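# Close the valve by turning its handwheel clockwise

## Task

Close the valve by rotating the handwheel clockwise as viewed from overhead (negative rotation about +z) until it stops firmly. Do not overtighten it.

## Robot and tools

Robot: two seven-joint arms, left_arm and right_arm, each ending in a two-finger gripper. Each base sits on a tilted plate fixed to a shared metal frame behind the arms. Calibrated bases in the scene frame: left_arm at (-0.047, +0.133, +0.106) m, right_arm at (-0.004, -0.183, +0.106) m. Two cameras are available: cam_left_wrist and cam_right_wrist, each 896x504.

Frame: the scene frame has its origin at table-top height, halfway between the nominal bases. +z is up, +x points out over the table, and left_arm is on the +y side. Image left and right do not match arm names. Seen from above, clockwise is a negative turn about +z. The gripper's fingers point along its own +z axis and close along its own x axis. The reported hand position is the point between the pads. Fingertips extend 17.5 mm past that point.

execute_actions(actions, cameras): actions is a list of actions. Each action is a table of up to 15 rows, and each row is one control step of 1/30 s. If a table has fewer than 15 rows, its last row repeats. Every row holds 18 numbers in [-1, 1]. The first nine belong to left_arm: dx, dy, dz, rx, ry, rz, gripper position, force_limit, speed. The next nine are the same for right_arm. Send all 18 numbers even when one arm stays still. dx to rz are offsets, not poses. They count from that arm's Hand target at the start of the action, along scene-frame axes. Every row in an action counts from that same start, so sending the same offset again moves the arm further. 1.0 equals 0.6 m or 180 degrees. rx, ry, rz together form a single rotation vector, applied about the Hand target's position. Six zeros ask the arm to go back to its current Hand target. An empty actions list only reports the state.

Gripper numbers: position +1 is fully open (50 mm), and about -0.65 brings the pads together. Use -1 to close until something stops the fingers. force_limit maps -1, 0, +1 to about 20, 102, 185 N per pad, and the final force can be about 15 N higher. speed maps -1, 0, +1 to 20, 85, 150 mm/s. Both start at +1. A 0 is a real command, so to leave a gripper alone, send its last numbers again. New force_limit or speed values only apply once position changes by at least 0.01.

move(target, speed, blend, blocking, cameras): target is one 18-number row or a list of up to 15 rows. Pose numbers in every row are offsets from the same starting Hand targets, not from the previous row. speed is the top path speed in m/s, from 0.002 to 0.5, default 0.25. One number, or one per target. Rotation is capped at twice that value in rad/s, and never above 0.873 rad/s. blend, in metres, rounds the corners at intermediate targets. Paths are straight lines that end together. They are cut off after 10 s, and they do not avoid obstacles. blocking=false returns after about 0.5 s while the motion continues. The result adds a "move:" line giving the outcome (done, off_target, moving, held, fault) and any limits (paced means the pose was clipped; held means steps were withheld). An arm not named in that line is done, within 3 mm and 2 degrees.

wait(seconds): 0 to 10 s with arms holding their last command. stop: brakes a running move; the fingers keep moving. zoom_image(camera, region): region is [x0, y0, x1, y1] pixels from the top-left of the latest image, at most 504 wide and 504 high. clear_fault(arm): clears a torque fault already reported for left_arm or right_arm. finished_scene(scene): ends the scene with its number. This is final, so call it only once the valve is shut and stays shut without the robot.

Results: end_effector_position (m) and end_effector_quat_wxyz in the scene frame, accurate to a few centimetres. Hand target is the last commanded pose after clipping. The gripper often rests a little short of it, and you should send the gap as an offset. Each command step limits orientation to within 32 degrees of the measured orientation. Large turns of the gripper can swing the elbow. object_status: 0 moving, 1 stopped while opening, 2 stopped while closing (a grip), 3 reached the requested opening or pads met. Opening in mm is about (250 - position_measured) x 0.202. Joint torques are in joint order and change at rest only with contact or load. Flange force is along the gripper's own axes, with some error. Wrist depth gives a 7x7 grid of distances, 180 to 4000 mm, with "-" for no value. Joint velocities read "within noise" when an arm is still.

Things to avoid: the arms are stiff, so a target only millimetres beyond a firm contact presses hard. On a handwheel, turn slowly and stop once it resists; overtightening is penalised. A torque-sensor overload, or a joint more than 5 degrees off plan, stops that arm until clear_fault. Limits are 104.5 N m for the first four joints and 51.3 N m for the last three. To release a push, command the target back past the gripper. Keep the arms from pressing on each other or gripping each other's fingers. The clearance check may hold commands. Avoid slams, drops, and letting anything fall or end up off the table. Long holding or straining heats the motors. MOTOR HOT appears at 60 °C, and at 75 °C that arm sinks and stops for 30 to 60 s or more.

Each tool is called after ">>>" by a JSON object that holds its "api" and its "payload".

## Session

>>> {"api": "execute_actions", "payload": {"actions": []}}

Scene clock: 0.00 s.
left_arm: end_effector_position=(+0.4040, +0.0516, +0.3265) position_measured=3 object_status=3 end_effector_quat_wxyz=(-0.108, -0.309, +0.942, +0.072) | right_arm: end_effector_position=(-0.0882, -0.6387, +0.3012) position_measured=3 object_status=3 end_effector_quat_wxyz=(-0.016, -0.034, +0.876, +0.480)
Joint positions: left_arm=[1.254 0.628 -0.368 1.24 -0.402 1.766 -1.482] | right_arm=[2.017 0.462 0.409 1.151 -0.141 2.034 -0.439]
Joint velocities: within noise
Joint torques (N m): no reading
Flange force (N): no reading
Wrist depth (mm): cam_left_wrist=[436 447 458 459 470 498 509 / 442 454 466 468 428 506 520 / 450 463 472 471 416 514 530 / 457 469 480 482 357 524 540 / 468 480 488 485 498 533 551 / 475 487 499 508 523 544 566 / 482 496 512 523 540 558 576] | cam_right_wrist=[438 450 450 461 451 441 1415 / 483 496 495 510 498 513 1603 / 550 552 552 554 556 966 1768 / 621 624 608 626 605 975 1982 / 716 692 721 722 692 2258 2223 / 833 808 637 780 886 2537 841 / 972 531 591 618 642 643 641]
Hand target: left_arm +0.4040, +0.0516, +0.3265; -0.108, -0.309, +0.942, +0.072 | right_arm -0.0882, -0.6387, +0.3012; -0.016, -0.034, +0.876, +0.480
Tool commands: left_gripper/position=+1.0 left_gripper/force_limit=+1.0 left_gripper/speed=+1.0 right_gripper/position=+1.0 right_gripper/force_limit=+1.0 right_gripper/speed=+1.0

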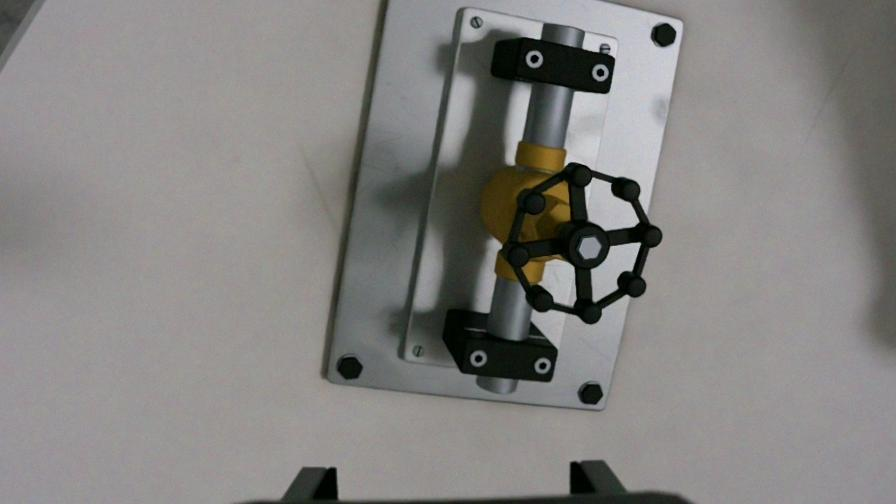

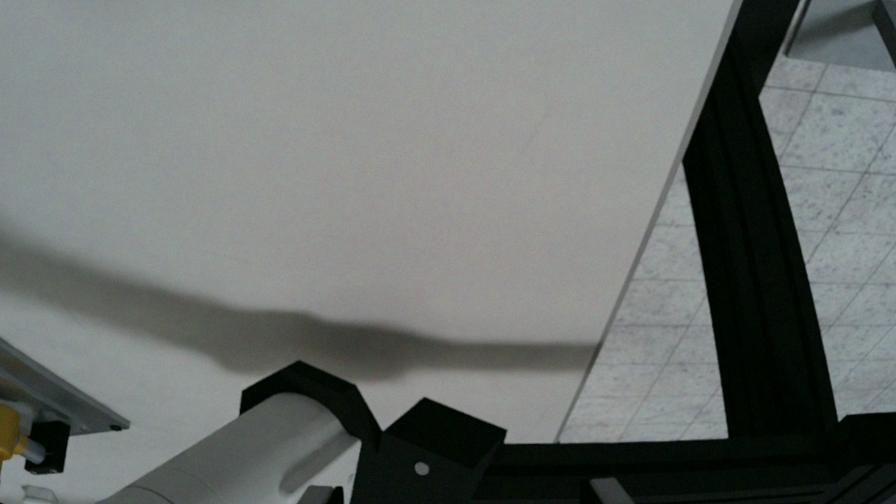

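>>> {"api": "move", "payload": {"target": [-0.155,-0.038,-0.13,-0.0222,-0.0798,0,1,1,1,0,0,0,0,0,0,1,1,1], "speed": 0.12, "cameras": ["cam_left_wrist"]}}

>>> {"api": "zoom_image", "payload": {"camera": "cam_left_wrist", "region": [250, 50, 650, 450]}}

Scene clock: 14.73 s.
left_arm: end_effector_position=(+0.3110, +0.0288, +0.2485) position_measured=3 object_status=3 end_effector_quat_wxyz=(+0.000, -0.311, +0.950, +0.000) | right_arm: end_effector_position=(-0.0882, -0.6387, +0.3012) position_measured=3 object_status=3 end_effector_quat_wxyz=(-0.016, -0.034, +0.876, +0.480)
Joint positions: left_arm=[1.491 0.565 -0.377 1.829 -0.547 1.267 -1.078] | right_arm=[2.017 0.462 0.409 1.151 -0.141 2.034 -0.439]
Joint velocities: within noise
Joint torques (N m): left_arm=[8.5 -6.83 4.32 -5.95 0.03 -0.23 -0.19] | right_arm=[13.41 -16.54 8.38 -3.32 1.95 1.38 0]
Flange force (N): left_arm=[2.9 -5.5 -5.6] | right_arm=[-0.8 -1.8 -1.6]
Wrist depth (mm): cam_left_wrist=[415 416 409 401 409 417 419 / 414 417 407 358 409 416 418 / 416 416 409 282 410 419 419 / 417 417 409 280 409 417 418 / 416 416 408 352 410 419 419 / 417 417 409 366 410 419 417 / 416 417 409 354 412 417 418] | cam_right_wrist=[439 449 449 460 451 440 1393 / 484 494 497 509 497 512 1618 / 553 553 555 554 555 989 1800 / 622 624 604 628 611 974 2016 / 715 692 717 719 694 2228 2214 / 834 813 634 779 891 2580 839 / 968 532 589 619 642 640 645]
Hand target: left_arm +0.3110, +0.0288, +0.2485; +0.000, -0.311, +0.950, +0.000 | right_arm -0.0882, -0.6387, +0.3012; -0.016, -0.034, +0.876, +0.480
Off the commanded pose: left_arm 0.000 m, 0 deg | right_arm 0.000 m, 0 deg.
move: done
Images, in order (width x height): cam_left_wrist 896x504.

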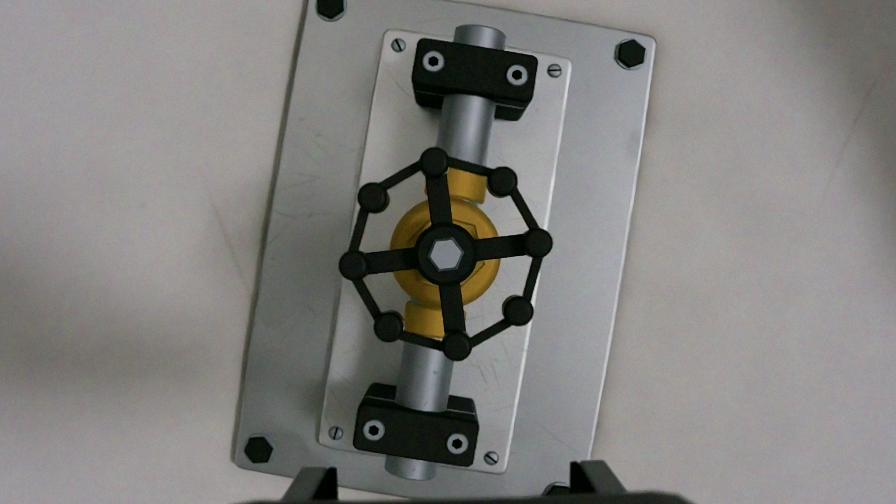

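Scaled by 1.260 from the camera's 896x504 image, which has a finer 1280x720 frame.

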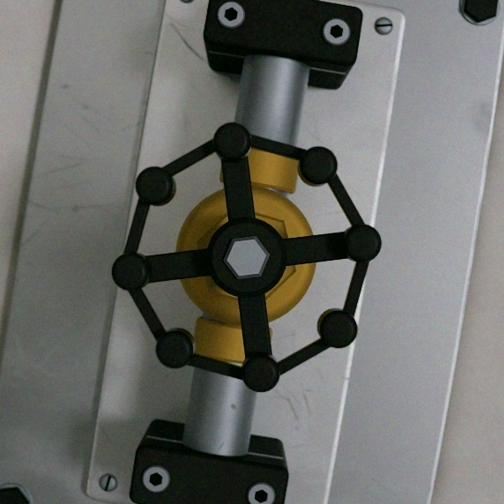

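>>> {"api": "move", "payload": {"target": [0.1427,-0.0173,0,0,0,-0.5,1,1,1,0,0,0,0,0,0,1,1,1], "speed": 0.15, "cameras": ["cam_left_wrist"]}}

>>> {"api": "zoom_image", "payload": {"camera": "cam_left_wrist", "region": [250, 50, 650, 450]}}

Scene clock: 30.87 s.
left_arm: end_effector_position=(+0.3966, +0.0185, +0.2485) position_measured=3 object_status=3 end_effector_quat_wxyz=(+0.000, +0.452, +0.892, +0.000) | right_arm: end_effector_position=(-0.0882, -0.6387, +0.3012) position_measured=3 object_status=3 end_effector_quat_wxyz=(-0.016, -0.034, +0.876, +0.480)
Joint positions: left_arm=[1.126 0.574 -0.049 1.636 -0.722 1.412 -2.694] | right_arm=[2.017 0.462 0.409 1.151 -0.141 2.034 -0.439]
Joint velocities: within noise
Joint torques (N m): left_arm=[10.89 -10.05 5.93 -5.21 0.08 -0.18 -0.2] | right_arm=[13.49 -16.55 8.35 -3.21 1.95 1.39 0.05]
Flange force (N): left_arm=[-7.6 -2.1 -5.7] | right_arm=[-0.7 -2.1 -2.0]
Wrist depth (mm): cam_left_wrist=[416 417 417 418 418 418 417 / 418 416 408 409 409 416 418 / 416 417 352 304 403 418 418 / 418 417 354 280 352 417 419 / 416 411 410 402 403 418 418 / 417 416 417 410 409 419 417 / 416 416 417 417 416 418 417] | cam_right_wrist=[439 449 449 459 450 442 1401 / 485 496 497 509 498 512 1625 / 551 552 556 554 554 982 1803 / 623 623 604 626 607 975 2012 / 718 696 718 717 695 2208 2229 / 840 812 635 778 887 2583 849 / 968 530 589 617 643 647 642]
Hand target: left_arm +0.3966, +0.0185, +0.2485; +0.000, +0.452, +0.892, +0.000 | right_arm -0.0882, -0.6387, +0.3012; -0.016, -0.034, +0.876, +0.480
Off the commanded pose: left_arm 0.000 m, 0 deg | right_arm 0.000 m, 0 deg.
move: done
Images, in order (width x height): cam_left_wrist 896x504.

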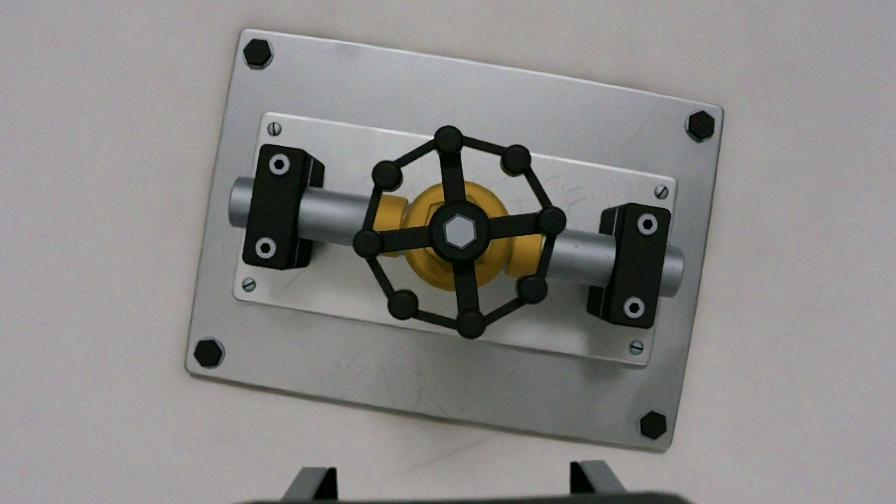

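Scaled by 1.260 from the camera's 896x504 image, which has a finer 1280x720 frame.

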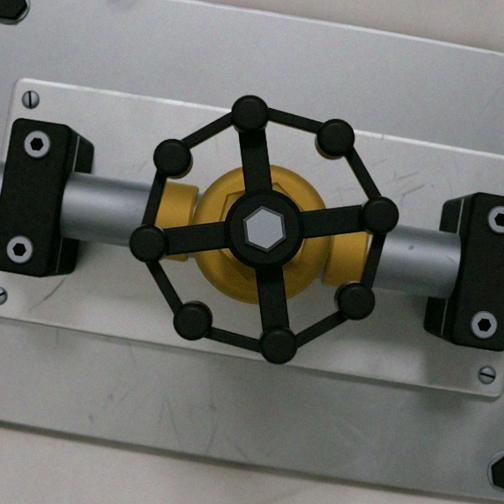

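>>> {"api": "move", "payload": {"target": [-0.0883,-0.056,-0.1225,0,0,0,0.076,0,0,0,0,0,0,0,0,1,1,1], "speed": 0.08, "cameras": ["cam_left_wrist"]}}

>>> {"api": "zoom_image", "payload": {"camera": "cam_left_wrist", "region": [310, 350, 610, 504]}}

Scene clock: 76.23 s.
left_arm: end_effector_position=(+0.3436, -0.0151, +0.1750) position_measured=141 object_status=3 end_effector_quat_wxyz=(+0.000, +0.452, +0.892, +0.000) | right_arm: end_effector_position=(-0.0882, -0.6387, +0.3012) position_measured=3 object_status=3 end_effector_quat_wxyz=(-0.016, -0.034, +0.876, +0.480)
Joint positions: left_arm=[1.132 0.688 -0.069 1.814 -0.766 1.185 -2.502] | right_arm=[2.017 0.462 0.409 1.151 -0.141 2.034 -0.439]
Joint velocities: within noise
Joint torques (N m): left_arm=[10.9 -11.2 5.75 -4.39 0.09 -0.17 -0.16] | right_arm=[13.41 -16.53 8.36 -3.28 1.98 1.36 0.01]
Flange force (N): left_arm=[-7.7 -3.4 -4.0] | right_arm=[-0.7 -1.9 -1.8]
Wrist depth (mm): cam_left_wrist=[343 342 343 343 343 343 343 / 342 343 342 343 342 342 343 / 343 336 335 336 343 343 344 / 343 335 335 336 335 335 343 / 343 334 328 329 329 335 343 / 342 274 280 205 307 286 343 / 344 335 329 198 279 279 344] | cam_right_wrist=[439 450 448 460 449 442 1418 / 482 495 496 508 497 513 1588 / 550 551 553 552 554 972 1777 / 620 625 607 631 609 980 2004 / 711 691 718 720 701 2224 2254 / 833 809 634 780 887 2551 852 / 966 530 586 618 637 642 640]
Hand target: left_arm +0.3436, -0.0151, +0.1750; +0.000, +0.452, +0.892, +0.000 | right_arm -0.0882, -0.6387, +0.3012; -0.016, -0.034, +0.876, +0.480
Off the commanded pose: left_arm 0.000 m, 0 deg | right_arm 0.000 m, 0 deg.
move: done
Images, in order (width x height): cam_left_wrist 896x504.

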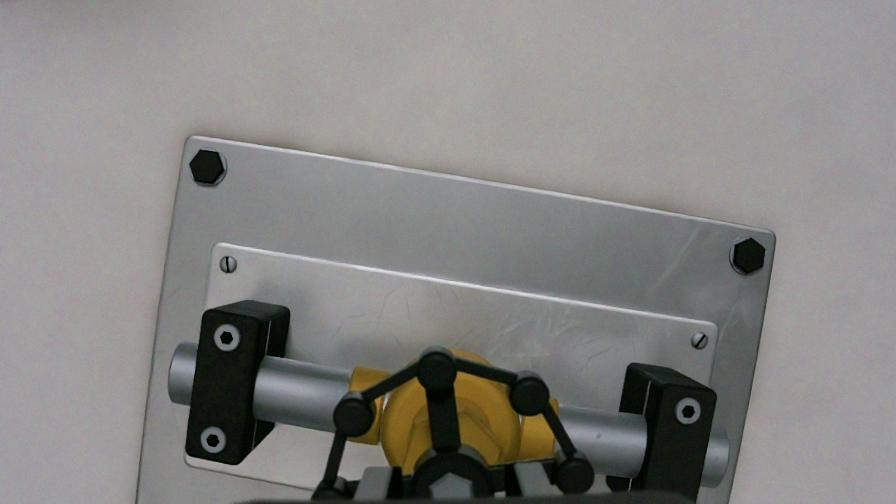

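Scaled by 1.680 from the camera's 896x504 image, which has a finer 1280x720 frame.

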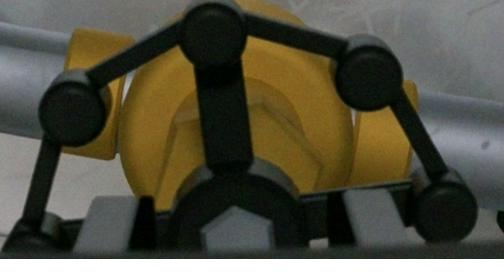

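>>> {"api": "move", "payload": {"target": [0.0006,-0.0008,-0.025,0,0,0,0.18,0,0,0,0,0,0,0,0,1,1,1], "speed": 0.05, "cameras": ["cam_left_wrist"]}}

>>> {"api": "zoom_image", "payload": {"camera": "cam_left_wrist", "region": [310, 350, 610, 504]}}

>>> {"api": "move", "payload": {"target": [0,0,-0.005,0,0,0,0.18,0,0,0,0,0,0,0,0,1,1,1], "speed": 0.02, "cameras": []}}

Scene clock: 89.20 s.
left_arm: end_effector_position=(+0.3440, -0.0156, +0.1600) position_measured=126 object_status=3 end_effector_quat_wxyz=(+0.000, +0.452, +0.892, +0.000) | right_arm: end_effector_position=(-0.0882, -0.6387, +0.3012) position_measured=3 object_status=3 end_effector_quat_wxyz=(-0.016, -0.034, +0.876, +0.480)
Joint positions: left_arm=[1.117 0.702 -0.08 1.836 -0.785 1.146 -2.489] | right_arm=[2.017 0.462 0.409 1.151 -0.141 2.034 -0.439]
Joint velocities: within noise
Joint torques (N m): left_arm=[10.97 -11.44 5.77 -4.18 0.09 -0.21 -0.19] | right_arm=[13.39 -16.56 8.38 -3.16 1.93 1.38 -0.05]
Flange force (N): left_arm=[-7.7 -3.6 -3.7] | right_arm=[-0.3 -1.9 -2.4]
Wrist depth (mm): cam_left_wrist=[327 327 328 327 327 327 328 / 328 328 328 328 327 328 327 / 327 320 321 319 328 328 328 / 328 319 320 321 319 320 328 / 327 314 313 313 314 320 329 / 328 259 265 191 314 287 328 / 328 320 313 191 263 264 328] | cam_right_wrist=[438 450 450 462 449 440 1396 / 483 494 496 508 498 511 1599 / 553 550 553 553 557 979 1776 / 624 623 608 626 608 971 2018 / 717 694 717 719 698 2198 2215 / 839 810 634 782 882 2552 840 / 971 533 587 620 640 644 640]
Hand target: left_arm +0.3440, -0.0156, +0.1600; +0.000, +0.452, +0.892, +0.000 | right_arm -0.0882, -0.6387, +0.3012; -0.016, -0.034, +0.876, +0.480
Off the commanded pose: left_arm 0.000 m, 0 deg | right_arm 0.000 m, 0 deg.
move: done
Images, in order (width x height): cam_left_wrist 896x504.

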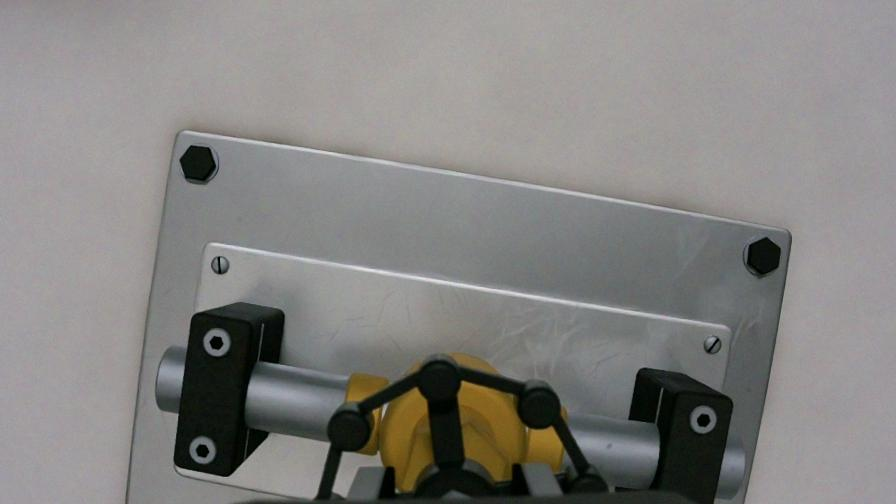

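Scaled by 1.680 from the camera's 896x504 image, which has a finer 1280x720 frame.

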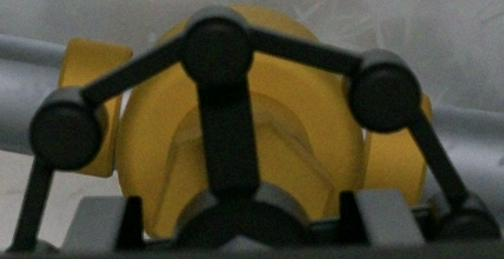

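Scene clock: 89.90 s.
left_arm: end_effector_position=(+0.3440, -0.0156, +0.1570) position_measured=126 object_status=3 end_effector_quat_wxyz=(+0.000, +0.452, +0.892, +0.000) | right_arm: end_effector_position=(-0.0882, -0.6387, +0.3012) position_measured=3 object_status=3 end_effector_quat_wxyz=(-0.016, -0.034, +0.876, +0.480)
Joint positions: left_arm=[1.114 0.705 -0.082 1.84 -0.789 1.138 -2.487] | right_arm=[2.017 0.462 0.409 1.151 -0.141 2.034 -0.439]
Joint velocities: within noise
Joint torques (N m): left_arm=[11 -11.39 5.77 -4.14 0.08 -0.19 -0.16] | right_arm=[13.47 -16.57 8.38 -3.23 1.93 1.42 -0.01]
Flange force (N): left_arm=[-7.6 -3.5 -3.7] | right_arm=[-0.6 -2.0 -1.9]
Wrist depth (mm): cam_left_wrist=[325 325 325 325 325 324 325 / 324 324 325 324 325 325 325 / 325 317 317 317 324 325 326 / 325 317 317 317 317 317 325 / 324 311 311 311 311 317 325 / 324 255 263 189 311 288 325 / 325 317 311 188 261 257 325] | cam_right_wrist=[439 449 450 460 451 440 1416 / 484 493 496 512 498 512 1601 / 556 551 553 554 554 976 1773 / 622 620 604 626 608 971 2014 / 716 692 722 718 692 2198 2250 / 840 811 635 776 885 2620 840 / 974 532 590 618 640 642 641]
Hand target: left_arm +0.3440, -0.0156, +0.1570; +0.000, +0.452, +0.892, +0.000 | right_arm -0.0882, -0.6387, +0.3012; -0.016, -0.034, +0.876, +0.480
Off the commanded pose: left_arm 0.000 m, 0 deg | right_arm 0.000 m, 0 deg.
move: done
No camera images: "cameras" was empty.

>>> {"api": "move", "payload": {"target": [0,0,-0.0033,0,0,0,0.18,0,0,0,0,0,0,0,0,1,1,1], "speed": 0.02, "cameras": []}}

>>> {"api": "move", "payload": {"target": [0,0,-0.0025,0,0,0,0.18,0,0,0,0,0,0,0,0,1,1,1], "speed": 0.02, "cameras": []}}

Scene clock: 99.33 s.
left_arm: end_effector_position=(+0.3440, -0.0156, +0.1550) position_measured=126 object_status=3 end_effector_quat_wxyz=(+0.000, +0.452, +0.892, +0.000) | right_arm: end_effector_position=(-0.0882, -0.6387, +0.3012) position_measured=3 object_status=3 end_effector_quat_wxyz=(-0.016, -0.034, +0.876, +0.480)
Joint positions: left_arm=[1.112 0.707 -0.084 1.843 -0.792 1.132 -2.485] | right_arm=[2.017 0.462 0.409 1.151 -0.141 2.034 -0.439]
Joint velocities: within noise
Joint torques (N m): left_arm=[11.03 -11.46 5.7 -4.1 0.1 -0.21 -0.17] | right_arm=[13.47 -16.55 8.34 -3.29 1.92 1.38 0.01]
Flange force (N): left_arm=[-7.7 -3.5 -3.7] | right_arm=[-0.8 -1.9 -1.7]
Wrist depth (mm): cam_left_wrist=[322 322 323 323 323 323 323 / 323 322 322 323 324 323 323 / 322 315 315 315 323 323 323 / 323 314 315 315 315 316 323 / 322 309 309 309 308 316 323 / 324 254 262 189 309 287 324 / 322 315 308 186 259 255 323] | cam_right_wrist=[437 449 452 462 450 441 1398 / 483 497 496 507 497 508 1585 / 551 552 552 553 554 978 1783 / 619 625 608 625 608 979 2003 / 713 692 718 715 696 2217 2221 / 836 808 635 779 891 2605 846 / 969 531 588 622 640 642 644]
Hand target: left_arm +0.3440, -0.0156, +0.1550; +0.000, +0.452, +0.892, +0.000 | right_arm -0.0882, -0.6387, +0.3012; -0.016, -0.034, +0.876, +0.480
Off the commanded pose: left_arm 0.000 m, 0 deg | right_arm 0.000 m, 0 deg.
move: done
No camera images: "cameras" was empty.

Scene clock: 100.03 s.
left_arm: end_effector_position=(+0.3440, -0.0156, +0.1535) position_measured=126 object_status=3 end_effector_quat_wxyz=(+0.000, +0.452, +0.892, +0.000) | right_arm: end_effector_position=(-0.0882, -0.6387, +0.3012) position_measured=3 object_status=3 end_effector_quat_wxyz=(-0.016, -0.034, +0.876, +0.480)
Joint positions: left_arm=[1.111 0.708 -0.085 1.845 -0.794 1.128 -2.483] | right_arm=[2.017 0.462 0.409 1.151 -0.141 2.034 -0.439]
Joint velocities: within noise
Joint torques (N m): left_arm=[10.98 -11.46 5.73 -4.05 0.05 -0.18 -0.17] | right_arm=[13.44 -16.52 8.39 -3.21 1.92 1.41 0.02]
Flange force (N): left_arm=[-7.7 -3.6 -3.7] | right_arm=[-0.7 -2.0 -2.0]
Wrist depth (mm): cam_left_wrist=[321 320 321 320 321 321 321 / 321 321 321 322 321 321 323 / 321 313 313 313 321 322 322 / 321 313 313 313 313 314 322 / 321 307 307 308 308 313 321 / 322 252 259 237 308 288 321 / 322 313 307 185 257 254 322] | cam_right_wrist=[440 448 451 461 449 440 1398 / 483 497 497 508 498 511 1589 / 552 552 554 554 554 981 1763 / 620 624 607 629 608 976 2013 / 716 688 719 720 694 2216 2218 / 838 812 632 779 883 2567 845 / 967 530 591 617 642 645 641]
Hand target: left_arm +0.3440, -0.0156, +0.1535; +0.000, +0.452, +0.892, +0.000 | right_arm -0.0882, -0.6387, +0.3012; -0.016, -0.034, +0.876, +0.480
Off the commanded pose: left_arm 0.000 m, 0 deg | right_arm 0.000 m, 0 deg.
move: done
No camera images: "cameras" was empty.

>>> {"api": "move", "payload": {"target": [0,0,-0.004,0,0,0,0.18,0,0,0,0,0,0,0,0,1,1,1], "speed": 0.02, "cameras": []}}

>>> {"api": "move", "payload": {"target": [0,0,-0.002,0,0,0,0.18,0,0,0,0,0,0,0,0,1,1,1], "speed": 0.02, "cameras": ["cam_left_wrist"]}}

>>> {"api": "zoom_image", "payload": {"camera": "cam_left_wrist", "region": [310, 350, 610, 504]}}

Scene clock: 105.03 s.
left_arm: end_effector_position=(+0.3440, -0.0157, +0.1512) position_measured=126 object_status=3 end_effector_quat_wxyz=(+0.000, +0.452, +0.892, +0.000) | right_arm: end_effector_position=(-0.0882, -0.6387, +0.3012) position_measured=3 object_status=3 end_effector_quat_wxyz=(-0.016, -0.034, +0.876, +0.480)
Joint positions: left_arm=[1.108 0.71 -0.086 1.849 -0.797 1.122 -2.481] | right_arm=[2.017 0.462 0.409 1.151 -0.141 2.034 -0.439]
Joint velocities: within noise
Joint torques (N m): left_arm=[-0.07 1.52 -0.7 -0.72 -1.66 -4.63 -0.19] | right_arm=[13.39 -16.67 8.38 -3.21 1.93 1.4 0.01]
Flange force (N): left_arm=[5.6 0.6 -50.8] | right_arm=[-0.3 -2.1 -2.2]
Wrist depth (mm): cam_left_wrist=[320 321 320 320 320 320 320 / 320 320 319 321 320 320 320 / 320 311 312 312 320 320 320 / 320 311 313 312 312 312 321 / 320 306 306 306 306 312 320 / 320 251 260 238 306 289 320 / 321 312 307 185 256 254 320] | cam_right_wrist=[438 449 450 461 450 441 1404 / 483 496 498 508 496 512 1590 / 552 553 552 551 555 975 1761 / 624 624 608 627 607 975 1988 / 720 695 715 715 697 2215 2221 / 835 804 633 777 880 2586 842 / 974 533 585 618 643 640 643]
Hand target: left_arm +0.3440, -0.0156, +0.1511; +0.000, +0.452, +0.892, +0.000 | right_arm -0.0882, -0.6387, +0.3012; -0.016, -0.034, +0.876, +0.480
Off the commanded pose: left_arm 0.000 m, 0 deg | right_arm 0.000 m, 0 deg.
move: done
No camera images: "cameras" was empty.

Scene clock: 105.73 s.
left_arm: end_effector_position=(+0.3440, -0.0157, +0.1500) position_measured=126 object_status=3 end_effector_quat_wxyz=(+0.000, +0.452, +0.892, +0.000) | right_arm: end_effector_position=(-0.0882, -0.6387, +0.3012) position_measured=3 object_status=3 end_effector_quat_wxyz=(-0.016, -0.034, +0.876, +0.480)
Joint positions: left_arm=[1.107 0.711 -0.087 1.85 -0.799 1.119 -2.48] | right_arm=[2.017 0.462 0.409 1.151 -0.141 2.034 -0.439]
Joint velocities: within noise
Joint torques (N m): left_arm=[-9.42 12.33 -5.9 2.27 -3.04 -8.12 -0.17] | right_arm=[13.38 -16.55 8.38 -3.25 1.93 1.43 0.02]
Flange force (N): left_arm=[16.0 4.1 -90.0] | right_arm=[-0.6 -1.9 -1.8]
Wrist depth (mm): cam_left_wrist=[321 320 320 319 321 320 319 / 320 321 319 320 320 320 320 / 320 312 312 311 320 320 320 / 321 313 312 312 312 311 320 / 321 307 307 306 306 312 320 / 320 251 260 239 306 290 320 / 321 313 306 185 256 255 319] | cam_right_wrist=[439 449 449 460 451 439 1403 / 481 495 496 511 498 508 1594 / 551 551 554 553 553 979 1781 / 623 627 605 626 607 970 2000 / 715 692 721 717 691 2224 2226 / 835 811 634 777 888 2606 844 / 976 531 590 623 644 646 643]
Hand target: left_arm +0.3440, -0.0156, +0.1499; +0.000, +0.452, +0.892, +0.000 | right_arm -0.0882, -0.6387, +0.3012; -0.016, -0.034, +0.876, +0.480
Off the commanded pose: left_arm 0.000 m, 0 deg | right_arm 0.000 m, 0 deg.
move: done
Images, in order (width x height): cam_left_wrist 896x504.

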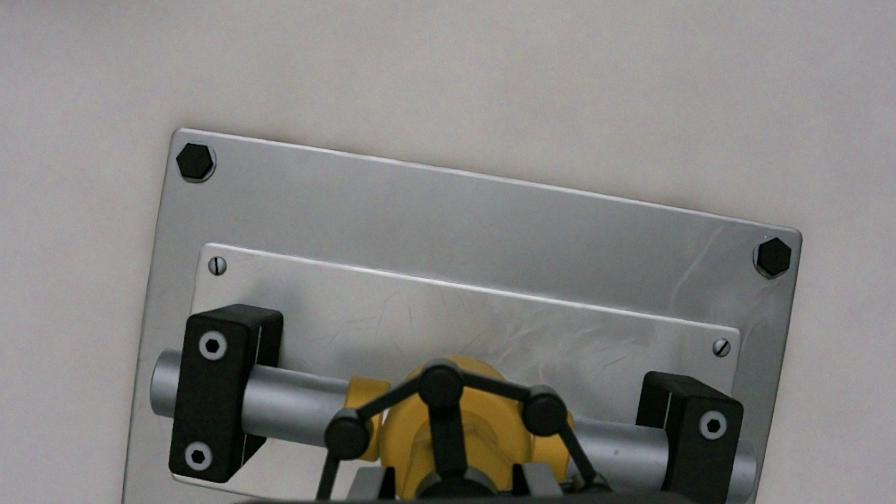

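Scaled by 1.680 from the camera's 896x504 image, which has a finer 1280x720 frame.

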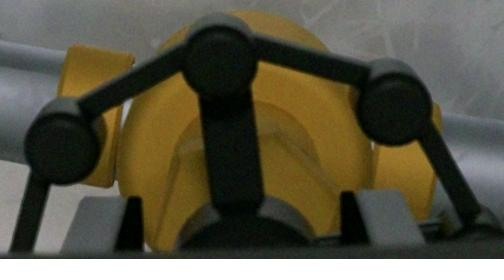

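>>> {"api": "move", "payload": {"target": [0,0,0.0028,0,0,0,0.18,0,0,0,0,0,0,0,0,1,1,1], "speed": 0.02, "cameras": []}}

>>> {"api": "move", "payload": {"target": [0,0,0,0,0,0,-1,-0.8,-0.9,0,0,0,0,0,0,1,1,1], "speed": 0.02, "cameras": ["cam_left_wrist"]}}

>>> {"api": "zoom_image", "payload": {"camera": "cam_left_wrist", "region": [310, 350, 610, 504]}}

Scene clock: 115.73 s.
left_arm: end_effector_position=(+0.3440, -0.0156, +0.1515) position_measured=126 object_status=3 end_effector_quat_wxyz=(+0.000, +0.452, +0.892, +0.001) | right_arm: end_effector_position=(-0.0882, -0.6387, +0.3012) position_measured=3 object_status=3 end_effector_quat_wxyz=(-0.016, -0.034, +0.876, +0.480)
Joint positions: left_arm=[1.109 0.71 -0.086 1.848 -0.796 1.123 -2.482] | right_arm=[2.017 0.462 0.409 1.151 -0.141 2.034 -0.439]
Joint velocities: within noise
Joint torques (N m): left_arm=[0.8 -1.38 -0.86 -0.5 -1.72 -2.59 -0.18] | right_arm=[13.39 -16.59 8.31 -3.23 1.91 1.42 0.04]
Flange force (N): left_arm=[1.1 -3.4 -42.3] | right_arm=[-0.5 -2.0 -1.9]
Wrist depth (mm): cam_left_wrist=[320 320 320 320 320 320 320 / 321 319 320 320 321 320 320 / 321 312 312 312 320 320 320 / 321 312 312 312 311 312 321 / 320 307 306 306 307 313 321 / 321 251 260 238 306 289 320 / 320 313 306 184 256 254 320] | cam_right_wrist=[439 449 449 460 450 441 1407 / 482 496 497 509 496 511 1587 / 554 555 554 555 555 984 1765 / 623 623 605 630 608 976 1976 / 714 696 717 721 696 2207 2182 / 833 808 634 776 883 2546 849 / 975 531 588 618 640 644 644]
Hand target: left_arm +0.3440, -0.0156, +0.1516; +0.000, +0.452, +0.892, +0.000 | right_arm -0.0882, -0.6387, +0.3012; -0.016, -0.034, +0.876, +0.480
Off the commanded pose: left_arm 0.000 m, 0 deg | right_arm 0.000 m, 0 deg.
move: done
No camera images: "cameras" was empty.

Scene clock: 116.23 s.
left_arm: end_effector_position=(+0.3440, -0.0156, +0.1516) position_measured=157 object_status=2 end_effector_quat_wxyz=(+0.000, +0.452, +0.892, +0.000) | right_arm: end_effector_position=(-0.0882, -0.6387, +0.3012) position_measured=3 object_status=3 end_effector_quat_wxyz=(-0.016, -0.034, +0.876, +0.480)
Joint positions: left_arm=[1.109 0.71 -0.086 1.848 -0.796 1.123 -2.482] | right_arm=[2.017 0.462 0.409 1.151 -0.141 2.034 -0.439]
Joint velocities: within noise
Joint torques (N m): left_arm=[0.84 -1.11 -0.69 -2.95 -2.85 -4.24 -0.13] | right_arm=[13.4 -16.56 8.41 -3.28 1.89 1.41 0]
Flange force (N): left_arm=[7.6 -3.1 -44.8] | right_arm=[-0.6 -1.8 -1.7]
Wrist depth (mm): cam_left_wrist=[320 320 320 320 320 320 320 / 320 321 321 320 320 321 321 / 320 312 312 312 320 321 320 / 320 312 312 312 313 312 321 / 321 306 306 307 306 312 320 / 320 251 260 238 306 288 320 / 320 312 306 184 257 253 321] | cam_right_wrist=[439 449 451 460 451 439 1403 / 483 495 496 510 495 508 1584 / 552 551 553 555 554 978 1779 / 623 625 605 623 608 974 2029 / 717 690 721 718 693 2261 2218 / 833 813 635 781 884 2595 846 / 969 531 589 617 639 645 647]
Hand target: left_arm +0.3440, -0.0156, +0.1516; +0.000, +0.452, +0.892, +0.000 | right_arm -0.0882, -0.6387, +0.3012; -0.016, -0.034, +0.876, +0.480
Off the commanded pose: left_arm 0.000 m, 0 deg | right_arm 0.000 m, 0 deg.
move: done
Images, in order (width x height): cam_left_wrist 896x504.

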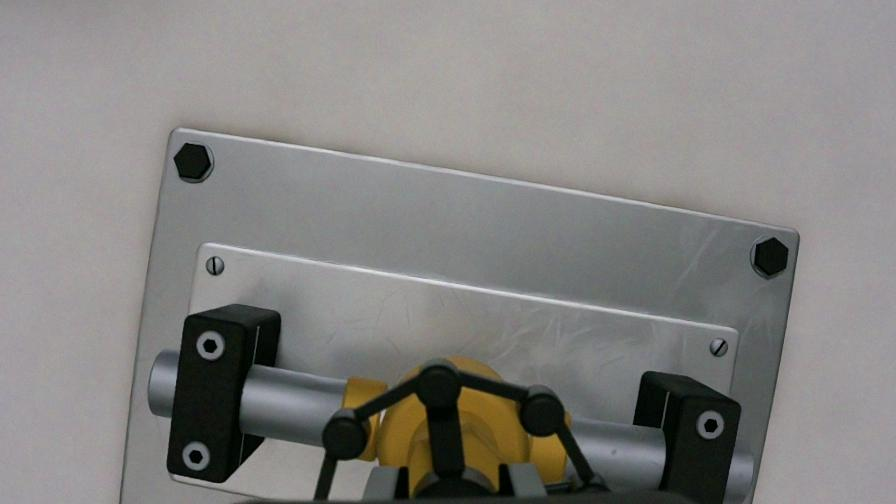

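Scaled by 1.680 from the camera's 896x504 image, which has a finer 1280x720 frame.

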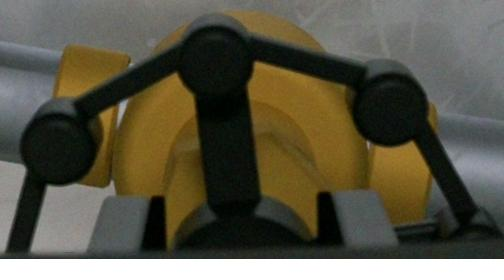

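>>> {"api": "move", "payload": {"target": [-0.0003,0.0004,0.0014,0,0,0,-0.98,0.1,-0.9,0,0,0,0,0,0,1,1,1], "speed": 0.02, "cameras": []}}

>>> {"api": "move", "payload": {"target": [0,0,0,0,0,-0.12,-0.98,0.1,-0.9,0,0,0,0,0,0,1,1,1], "speed": 0.15, "cameras": ["cam_left_wrist"]}}

>>> {"api": "zoom_image", "payload": {"camera": "cam_left_wrist", "region": [310, 350, 610, 504]}}

Scene clock: 127.03 s.
left_arm: end_effector_position=(+0.3438, -0.0154, +0.1524) position_measured=165 object_status=2 end_effector_quat_wxyz=(+0.000, +0.452, +0.892, +0.000) | right_arm: end_effector_position=(-0.0882, -0.6387, +0.3012) position_measured=3 object_status=3 end_effector_quat_wxyz=(-0.016, -0.034, +0.876, +0.480)
Joint positions: left_arm=[1.109 0.708 -0.085 1.848 -0.795 1.125 -2.482] | right_arm=[2.017 0.462 0.409 1.151 -0.141 2.034 -0.439]
Joint velocities: within noise
Joint torques (N m): left_arm=[6.95 -8.57 2.55 -3.51 -1.39 -0.75 -0.18] | right_arm=[13.39 -16.6 8.39 -3.27 1.93 1.39 0.04]
Flange force (N): left_arm=[-3.3 -6.0 -17.1] | right_arm=[-0.6 -2.0 -1.8]
Wrist depth (mm): cam_left_wrist=[320 320 320 321 320 320 320 / 320 320 320 320 320 320 320 / 320 313 313 312 321 321 320 / 321 312 313 312 312 312 320 / 321 306 306 306 307 312 320 / 321 251 259 238 306 287 320 / 321 313 306 184 256 253 321] | cam_right_wrist=[440 449 451 461 450 442 1410 / 485 493 494 508 499 511 1596 / 553 551 555 555 557 980 1774 / 622 623 607 624 608 968 2011 / 718 693 716 717 697 2235 2214 / 838 808 631 783 890 2590 849 / 971 532 586 621 644 639 643]
Hand target: left_arm +0.3438, -0.0154, +0.1524; +0.000, +0.452, +0.892, +0.000 | right_arm -0.0882, -0.6387, +0.3012; -0.016, -0.034, +0.876, +0.480
Off the commanded pose: left_arm 0.000 m, 0 deg | right_arm 0.000 m, 0 deg.
move: done
No camera images: "cameras" was empty.

Scene clock: 128.63 s.
left_arm: end_effector_position=(+0.3438, -0.0154, +0.1524) position_measured=165 object_status=2 end_effector_quat_wxyz=(+0.000, +0.611, +0.792, +0.000) | right_arm: end_effector_position=(-0.0882, -0.6387, +0.3012) position_measured=3 object_status=3 end_effector_quat_wxyz=(-0.016, -0.034, +0.876, +0.480)
Joint positions: left_arm=[1.052 0.707 0 1.85 -0.837 1.16 -2.818] | right_arm=[2.017 0.462 0.409 1.151 -0.141 2.034 -0.439]
Joint velocities: within noise
Joint torques (N m): left_arm=[8.95 -10.22 4.15 -2.76 -0.98 0.18 -0.69] | right_arm=[13.44 -16.57 8.32 -3.24 1.93 1.38 0.01]
Flange force (N): left_arm=[-8.9 -3.3 -10.3] | right_arm=[-0.6 -1.9 -1.9]
Wrist depth (mm): cam_left_wrist=[320 321 320 320 321 320 320 / 321 320 321 320 320 320 321 / 321 321 321 312 313 313 321 / 320 313 313 312 307 313 320 / 320 312 306 306 307 264 321 / 321 307 307 237 260 252 320 / 321 251 257 184 306 312 320] | cam_right_wrist=[438 449 451 461 451 440 1385 / 483 493 497 509 498 510 1617 / 549 551 553 555 553 980 1750 / 623 623 605 628 608 974 2003 / 717 692 720 721 693 2222 2194 / 836 811 635 779 889 2579 846 / 978 528 589 618 644 642 642]
Hand target: left_arm +0.3438, -0.0154, +0.1524; +0.000, +0.611, +0.792, +0.000 | right_arm -0.0882, -0.6387, +0.3012; -0.016, -0.034, +0.876, +0.480
Off the commanded pose: left_arm 0.000 m, 0 deg | right_arm 0.000 m, 0 deg.
move: done
Images, in order (width x height): cam_left_wrist 896x504.

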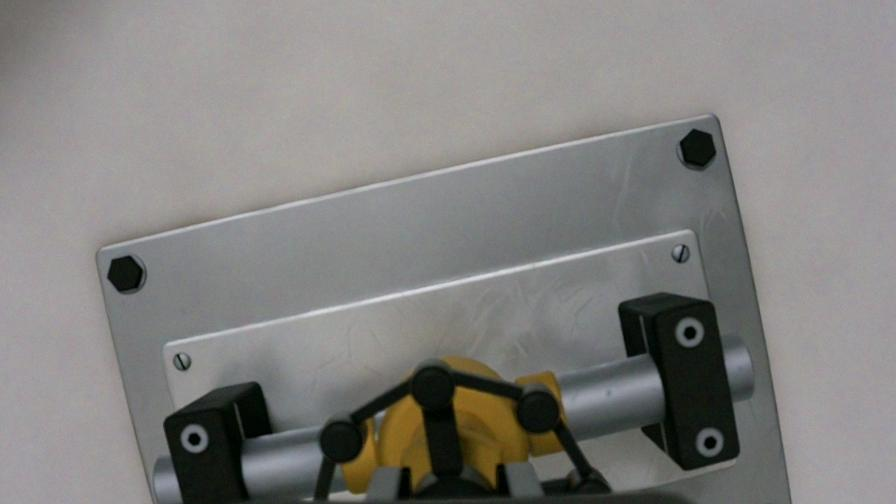

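Scaled by 1.680 from the camera's 896x504 image, which has a finer 1280x720 frame.

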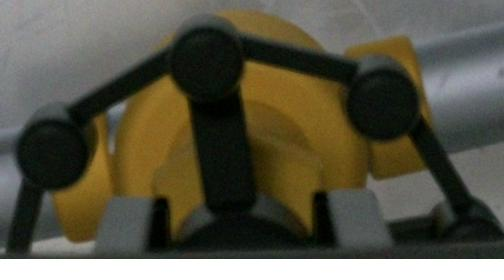

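>>> {"api": "move", "payload": {"target": [0,0,-0.0002,0,0,-0.25,-0.98,0.1,-0.9,0,0,0,0,0,0,1,1,1], "speed": 0.35, "cameras": []}}

>>> {"api": "move", "payload": {"target": [0,0,-0.0002,0,0,-0.25,-0.98,0.1,-0.9,0,0,0,0,0,0,1,1,1], "speed": 0.35}}

Scene clock: 153.97 s.
left_arm: end_effector_position=(+0.3438, -0.0154, +0.1523) position_measured=165 object_status=2 end_effector_quat_wxyz=(+0.000, +0.867, +0.498, +0.000) | right_arm: end_effector_position=(-0.0882, -0.6387, +0.3012) position_measured=3 object_status=3 end_effector_quat_wxyz=(-0.016, -0.034, +0.876, +0.480)
Joint positions: left_arm=[0.938 0.715 0.168 1.856 -0.914 1.231 -3.53] | right_arm=[2.017 0.462 0.409 1.151 -0.141 2.034 -0.439]
Joint velocities: within noise
Joint torques (N m): left_arm=[9.11 -12.42 4.03 -3.1 -1.69 0.94 -0.63] | right_arm=[13.41 -16.56 8.38 -3.28 1.89 1.37 0.01]
Flange force (N): left_arm=[-11.7 2.9 -8.1] | right_arm=[-0.7 -1.8 -1.8]
Wrist depth (mm): cam_left_wrist=[320 320 319 312 320 320 319 / 320 320 320 312 312 320 320 / 320 320 320 313 256 320 320 / 320 320 312 306 251 312 320 / 320 320 312 307 260 312 320 / 321 320 313 244 306 312 320 / 321 313 307 184 313 321 321] | cam_right_wrist=[439 448 450 462 451 440 1394 / 482 494 498 510 496 509 1618 / 550 555 555 555 554 978 1776 / 621 623 604 628 605 977 1997 / 718 692 721 723 697 2229 2234 / 836 805 633 778 889 2585 846 / 978 532 588 618 644 641 641]
Hand target: left_arm +0.3438, -0.0154, +0.1523; +0.000, +0.867, +0.498, +0.000 | right_arm -0.0882, -0.6387, +0.3012; -0.016, -0.034, +0.876, +0.480
Off the commanded pose: left_arm 0.000 m, 0 deg | right_arm 0.000 m, 0 deg.
move: done
No camera images: "cameras" was empty.

Scene clock: 155.50 s.
left_arm: end_effector_position=(+0.3438, -0.0154, +0.1522) position_measured=165 object_status=2 end_effector_quat_wxyz=(+0.000, +0.992, +0.128, +0.000) | right_arm: end_effector_position=(-0.0882, -0.6387, +0.3012) position_measured=3 object_status=3 end_effector_quat_wxyz=(-0.016, -0.034, +0.876, +0.480)
Joint positions: left_arm=[0.833 0.734 0.327 1.861 -0.979 1.306 -4.251] | right_arm=[2.017 0.462 0.409 1.151 -0.141 2.034 -0.439]
Joint velocities: within noise
Joint torques (N m): left_arm=[9.27 -14.14 4.39 -2.67 -1.75 1.8 -0.67] | right_arm=[13.4 -16.54 8.38 -3.28 1.96 1.47 0.01]
Flange force (N): left_arm=[-7.8 12.6 -5.9] | right_arm=[-0.7 -1.9 -1.5]
Wrist depth (mm): cam_left_wrist=[319 320 319 320 320 319 319 / 320 320 312 311 311 320 319 / 319 312 306 250 311 319 320 / 321 312 306 306 312 321 320 / 320 320 306 258 312 320 320 / 320 320 312 237 312 320 320 / 321 320 312 184 306 320 320] | cam_right_wrist=[438 449 451 462 452 440 1408 / 484 496 498 510 498 512 1596 / 554 551 553 551 557 980 1793 / 621 625 606 623 608 982 2027 / 718 696 718 720 694 2240 2221 / 832 808 636 782 887 2558 847 / 972 530 588 618 641 644 646]
Hand target: left_arm +0.3438, -0.0154, +0.1522; +0.000, +0.992, +0.128, +0.000 | right_arm -0.0882, -0.6387, +0.3012; -0.016, -0.034, +0.876, +0.480
Off the commanded pose: left_arm 0.000 m, 0 deg | right_arm 0.000 m, 0 deg.
move: done

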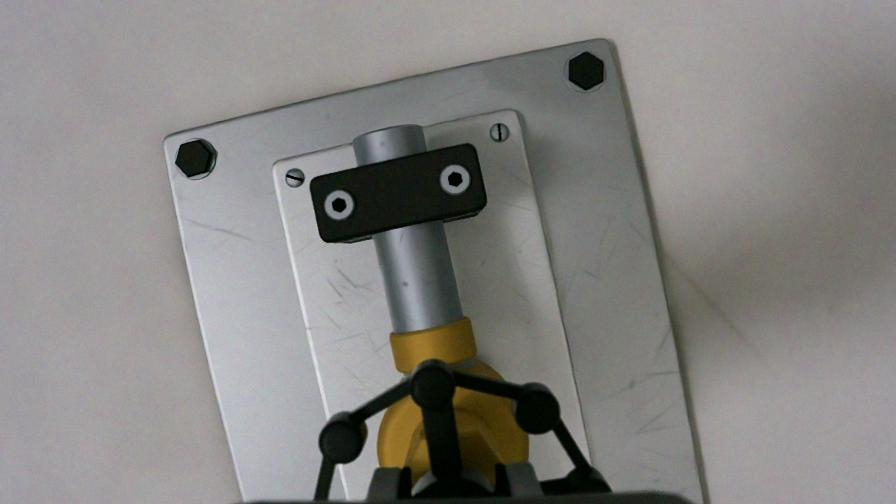

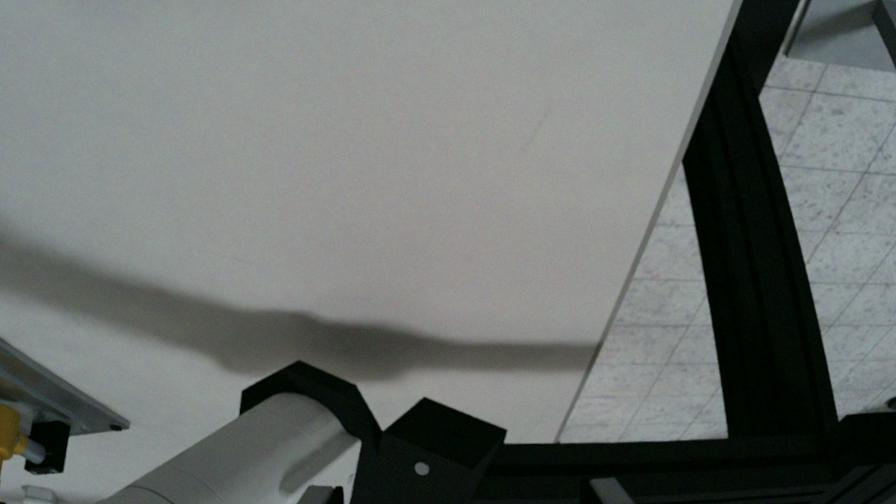

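>>> {"api": "move", "payload": {"target": [0,0,-0.0003,0,0,-0.25,-0.98,0.1,-0.9,0,0,0,0,0,0,1,1,1], "speed": 0.35, "cameras": []}}

>>> {"api": "move", "payload": {"target": [0,0,-0.0003,0,0,-0.25,-0.98,0.1,-0.9,0,0,0,0,0,0,1,1,1], "speed": 0.35, "cameras": ["cam_left_wrist"]}}

Scene clock: 160.73 s.
left_arm: end_effector_position=(+0.3438, -0.0154, +0.1520) position_measured=165 object_status=2 end_effector_quat_wxyz=(+0.000, +0.965, -0.261, +0.000) | right_arm: end_effector_position=(-0.0882, -0.6387, +0.3012) position_measured=3 object_status=3 end_effector_quat_wxyz=(-0.016, -0.034, +0.876, +0.480)
Joint positions: left_arm=[0.737 0.763 0.476 1.864 -1.037 1.384 -4.979] | right_arm=[2.017 0.462 0.409 1.151 -0.141 2.034 -0.439]
Joint velocities: within noise
Joint torques (N m): left_arm=[9.26 -15.13 4.39 -2.07 -1.82 2.44 -0.64] | right_arm=[13.41 -16.59 8.35 -3.27 1.92 1.43 0]
Flange force (N): left_arm=[3.8 16.0 -5.8] | right_arm=[-0.6 -1.9 -1.7]
Wrist depth (mm): cam_left_wrist=[319 319 319 319 319 320 318 / 318 318 311 319 319 319 319 / 320 319 311 311 319 319 319 / 320 312 305 311 312 319 320 / 319 251 257 306 311 311 321 / 320 312 258 237 305 312 320 / 321 313 306 184 298 306 320] | cam_right_wrist=[438 448 449 461 451 440 1394 / 481 496 496 507 497 511 1605 / 551 551 551 555 554 979 1770 / 624 622 604 623 606 969 2031 / 716 692 721 718 694 2186 2230 / 828 811 635 777 891 2632 845 / 971 530 588 619 637 643 644]
Hand target: left_arm +0.3438, -0.0154, +0.1520; +0.000, +0.965, -0.261, +0.000 | right_arm -0.0882, -0.6387, +0.3012; -0.016, -0.034, +0.876, +0.480
Off the commanded pose: left_arm 0.000 m, 0 deg | right_arm 0.000 m, 0 deg.
move: done
No camera images: "cameras" was empty.

Scene clock: 162.27 s.
left_arm: end_effector_position=(+0.3438, -0.0154, +0.1518) position_measured=165 object_status=2 end_effector_quat_wxyz=(+0.000, +0.792, -0.611, +0.000) | right_arm: end_effector_position=(-0.0882, -0.6387, +0.3012) position_measured=3 object_status=3 end_effector_quat_wxyz=(-0.016, -0.034, +0.876, +0.480)
Joint positions: left_arm=[0.651 0.803 0.617 1.867 -1.091 1.467 -5.712] | right_arm=[2.017 0.462 0.409 1.151 -0.141 2.034 -0.439]
Joint velocities: within noise
Joint torques (N m): left_arm=[9.13 -16.12 4.42 -1.54 -1.66 2.98 -0.68] | right_arm=[13.37 -16.56 8.35 -3.27 1.92 1.4 0.03]
Flange force (N): left_arm=[15.3 9.8 -5.4] | right_arm=[-0.6 -1.9 -1.8]
Wrist depth (mm): cam_left_wrist=[318 319 318 318 318 318 318 / 319 320 319 319 318 320 319 / 319 319 318 311 312 311 319 / 318 311 310 311 307 312 320 / 319 312 306 306 306 262 319 / 320 306 305 236 258 250 320 / 319 251 256 184 306 312 320] | cam_right_wrist=[436 450 447 461 451 440 1401 / 484 494 496 509 500 510 1605 / 551 554 553 554 554 986 1803 / 619 621 604 628 609 966 2034 / 720 694 715 720 694 2202 2210 / 829 805 634 775 891 2577 839 / 972 532 587 620 635 642 644]
Hand target: left_arm +0.3438, -0.0154, +0.1518; +0.000, +0.792, -0.611, +0.000 | right_arm -0.0882, -0.6387, +0.3012; -0.016, -0.034, +0.876, +0.480
Off the commanded pose: left_arm 0.000 m, 0 deg | right_arm 0.000 m, 0 deg.
move: done
Images, in order (width x height): cam_left_wrist 896x504.

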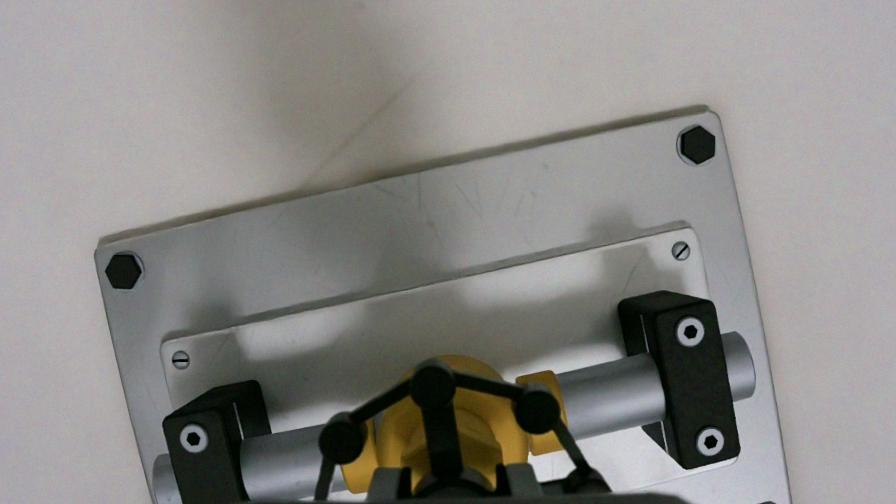

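>>> {"api": "move", "payload": {"target": [0,0,-0.0003,0,0,-0.25,-0.98,0.1,-0.9,0,0,0,0,0,0,1,1,1], "speed": 0.35, "cameras": []}}

>>> {"api": "move", "payload": {"target": [0,0,-0.0003,0,0,-0.25,-0.98,0.1,-0.9,0,0,0,0,0,0,1,1,1], "speed": 0.35, "cameras": []}}

>>> {"api": "move", "payload": {"target": [0,0,-0.0003,0,0,-0.25,-0.98,0.1,-0.9,0,0,0,0,0,0,1,1,1], "speed": 0.35, "cameras": ["cam_left_wrist"]}}

Scene clock: 177.57 s.
left_arm: end_effector_position=(+0.3438, -0.0154, +0.1516) position_measured=165 object_status=2 end_effector_quat_wxyz=(+0.000, -0.498, +0.867, +0.000) | right_arm: end_effector_position=(-0.0882, -0.6387, +0.3012) position_measured=3 object_status=3 end_effector_quat_wxyz=(-0.016, -0.034, +0.876, +0.480)
Joint positions: left_arm=[0.575 0.852 0.75 1.87 -1.14 1.554 -6.449] | right_arm=[2.017 0.462 0.409 1.151 -0.141 2.034 -0.439]
Joint velocities: within noise
Joint torques (N m): left_arm=[9.78 -15.55 4.9 2.51 0.58 4.57 -2.04] | right_arm=[13.48 -16.65 8.31 -3.28 1.95 1.43 0.06]
Flange force (N): left_arm=[21.5 -11.4 -3.9] | right_arm=[-0.7 -2.2 -1.7]
Wrist depth (mm): cam_left_wrist=[319 319 319 311 319 318 320 / 318 318 319 311 312 319 319 / 318 319 319 311 256 320 320 / 319 319 311 305 250 312 320 / 319 319 311 305 259 312 320 / 319 311 311 249 306 312 321 / 319 311 306 207 312 320 320] | cam_right_wrist=[439 448 450 461 450 441 1390 / 483 498 495 509 495 512 1599 / 551 552 556 554 555 984 1794 / 623 625 609 626 609 974 2029 / 722 692 714 714 694 2253 2229 / 831 810 637 776 884 2595 848 / 973 530 589 620 642 643 644]
Hand target: left_arm +0.3438, -0.0154, +0.1517; +0.000, -0.498, +0.867, +0.000 | right_arm -0.0882, -0.6387, +0.3012; -0.016, -0.034, +0.876, +0.480
Off the commanded pose: left_arm 0.000 m, 0 deg | right_arm 0.000 m, 0 deg.
move: done
No camera images: "cameras" was empty.

Scene clock: 179.10 s.
left_arm: end_effector_position=(+0.3438, -0.0154, +0.1515) position_measured=165 object_status=2 end_effector_quat_wxyz=(+0.000, -0.128, +0.992, +0.000) | right_arm: end_effector_position=(-0.0882, -0.6387, +0.3012) position_measured=3 object_status=3 end_effector_quat_wxyz=(-0.016, -0.034, +0.876, +0.480)
Joint positions: left_arm=[0.511 0.909 0.874 1.872 -1.186 1.646 -7.189] | right_arm=[2.017 0.462 0.409 1.151 -0.141 2.034 -0.439]
Joint velocities: within noise
Joint torques (N m): left_arm=[7.32 -14.59 2.86 -0.02 -3.34 3.03 -2] | right_arm=[13.41 -16.55 8.39 -3.26 1.93 1.4 -0.01]
Flange force (N): left_arm=[14.7 -11.2 -16.0] | right_arm=[-0.6 -1.9 -1.8]
Wrist depth (mm): cam_left_wrist=[319 319 319 319 319 319 320 / 319 318 311 311 311 319 320 / 318 311 305 250 311 319 320 / 318 311 305 305 311 320 320 / 319 319 305 258 312 320 320 / 319 319 312 236 312 320 320 / 319 319 305 207 306 320 321] | cam_right_wrist=[437 449 450 461 450 443 1414 / 480 493 498 508 498 509 1585 / 551 550 553 556 554 976 1783 / 621 625 605 624 608 975 2034 / 722 694 718 719 690 2240 2220 / 838 807 628 777 887 2586 846 / 974 530 586 620 642 643 645]
Hand target: left_arm +0.3438, -0.0154, +0.1515; +0.000, -0.128, +0.992, +0.000 | right_arm -0.0882, -0.6387, +0.3012; -0.016, -0.034, +0.876, +0.480
Off the commanded pose: left_arm 0.000 m, 0 deg | right_arm 0.000 m, 0 deg.
move: done
No camera images: "cameras" was empty.

Scene clock: 180.63 s.
left_arm: end_effector_position=(+0.3438, -0.0154, +0.1513) position_measured=165 object_status=2 end_effector_quat_wxyz=(+0.000, +0.261, +0.965, +0.000) | right_arm: end_effector_position=(-0.0882, -0.6387, +0.3012) position_measured=3 object_status=3 end_effector_quat_wxyz=(-0.016, -0.034, +0.876, +0.480)
Joint positions: left_arm=[0.458 0.972 0.989 1.874 -1.23 1.741 -7.932] | right_arm=[2.017 0.462 0.409 1.151 -0.141 2.034 -0.439]
Joint velocities: within noise
Joint torques (N m): left_arm=[9.91 -6.86 5.09 -0.49 -2.98 -3.3 -2.01] | right_arm=[13.43 -16.54 8.4 -3.26 1.92 1.38 0]
Flange force (N): left_arm=[4.5 1.4 -25.7] | right_arm=[-0.7 -1.9 -1.8]
Wrist depth (mm): cam_left_wrist=[319 319 319 319 319 320 320 / 319 319 311 318 319 319 319 / 318 318 306 312 319 319 319 / 319 311 305 311 311 321 320 / 319 250 258 305 310 312 320 / 319 311 261 241 306 312 320 / 319 312 306 207 265 306 321] | cam_right_wrist=[439 449 451 461 451 439 1397 / 483 496 494 508 496 511 1591 / 553 553 555 556 553 985 1765 / 624 625 604 625 608 979 1988 / 717 693 719 718 695 2208 2209 / 837 810 634 778 885 2587 846 / 968 532 586 617 640 643 640]
Hand target: left_arm +0.3438, -0.0154, +0.1513; +0.000, +0.261, +0.965, +0.000 | right_arm -0.0882, -0.6387, +0.3012; -0.016, -0.034, +0.876, +0.480
Off the commanded pose: left_arm 0.000 m, 0 deg | right_arm 0.000 m, 0 deg.
move: done
Images, in order (width x height): cam_left_wrist 896x504.

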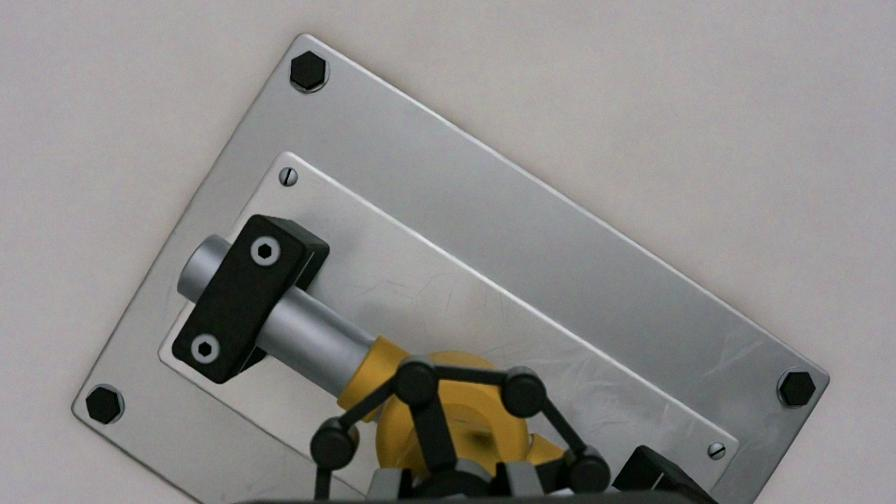

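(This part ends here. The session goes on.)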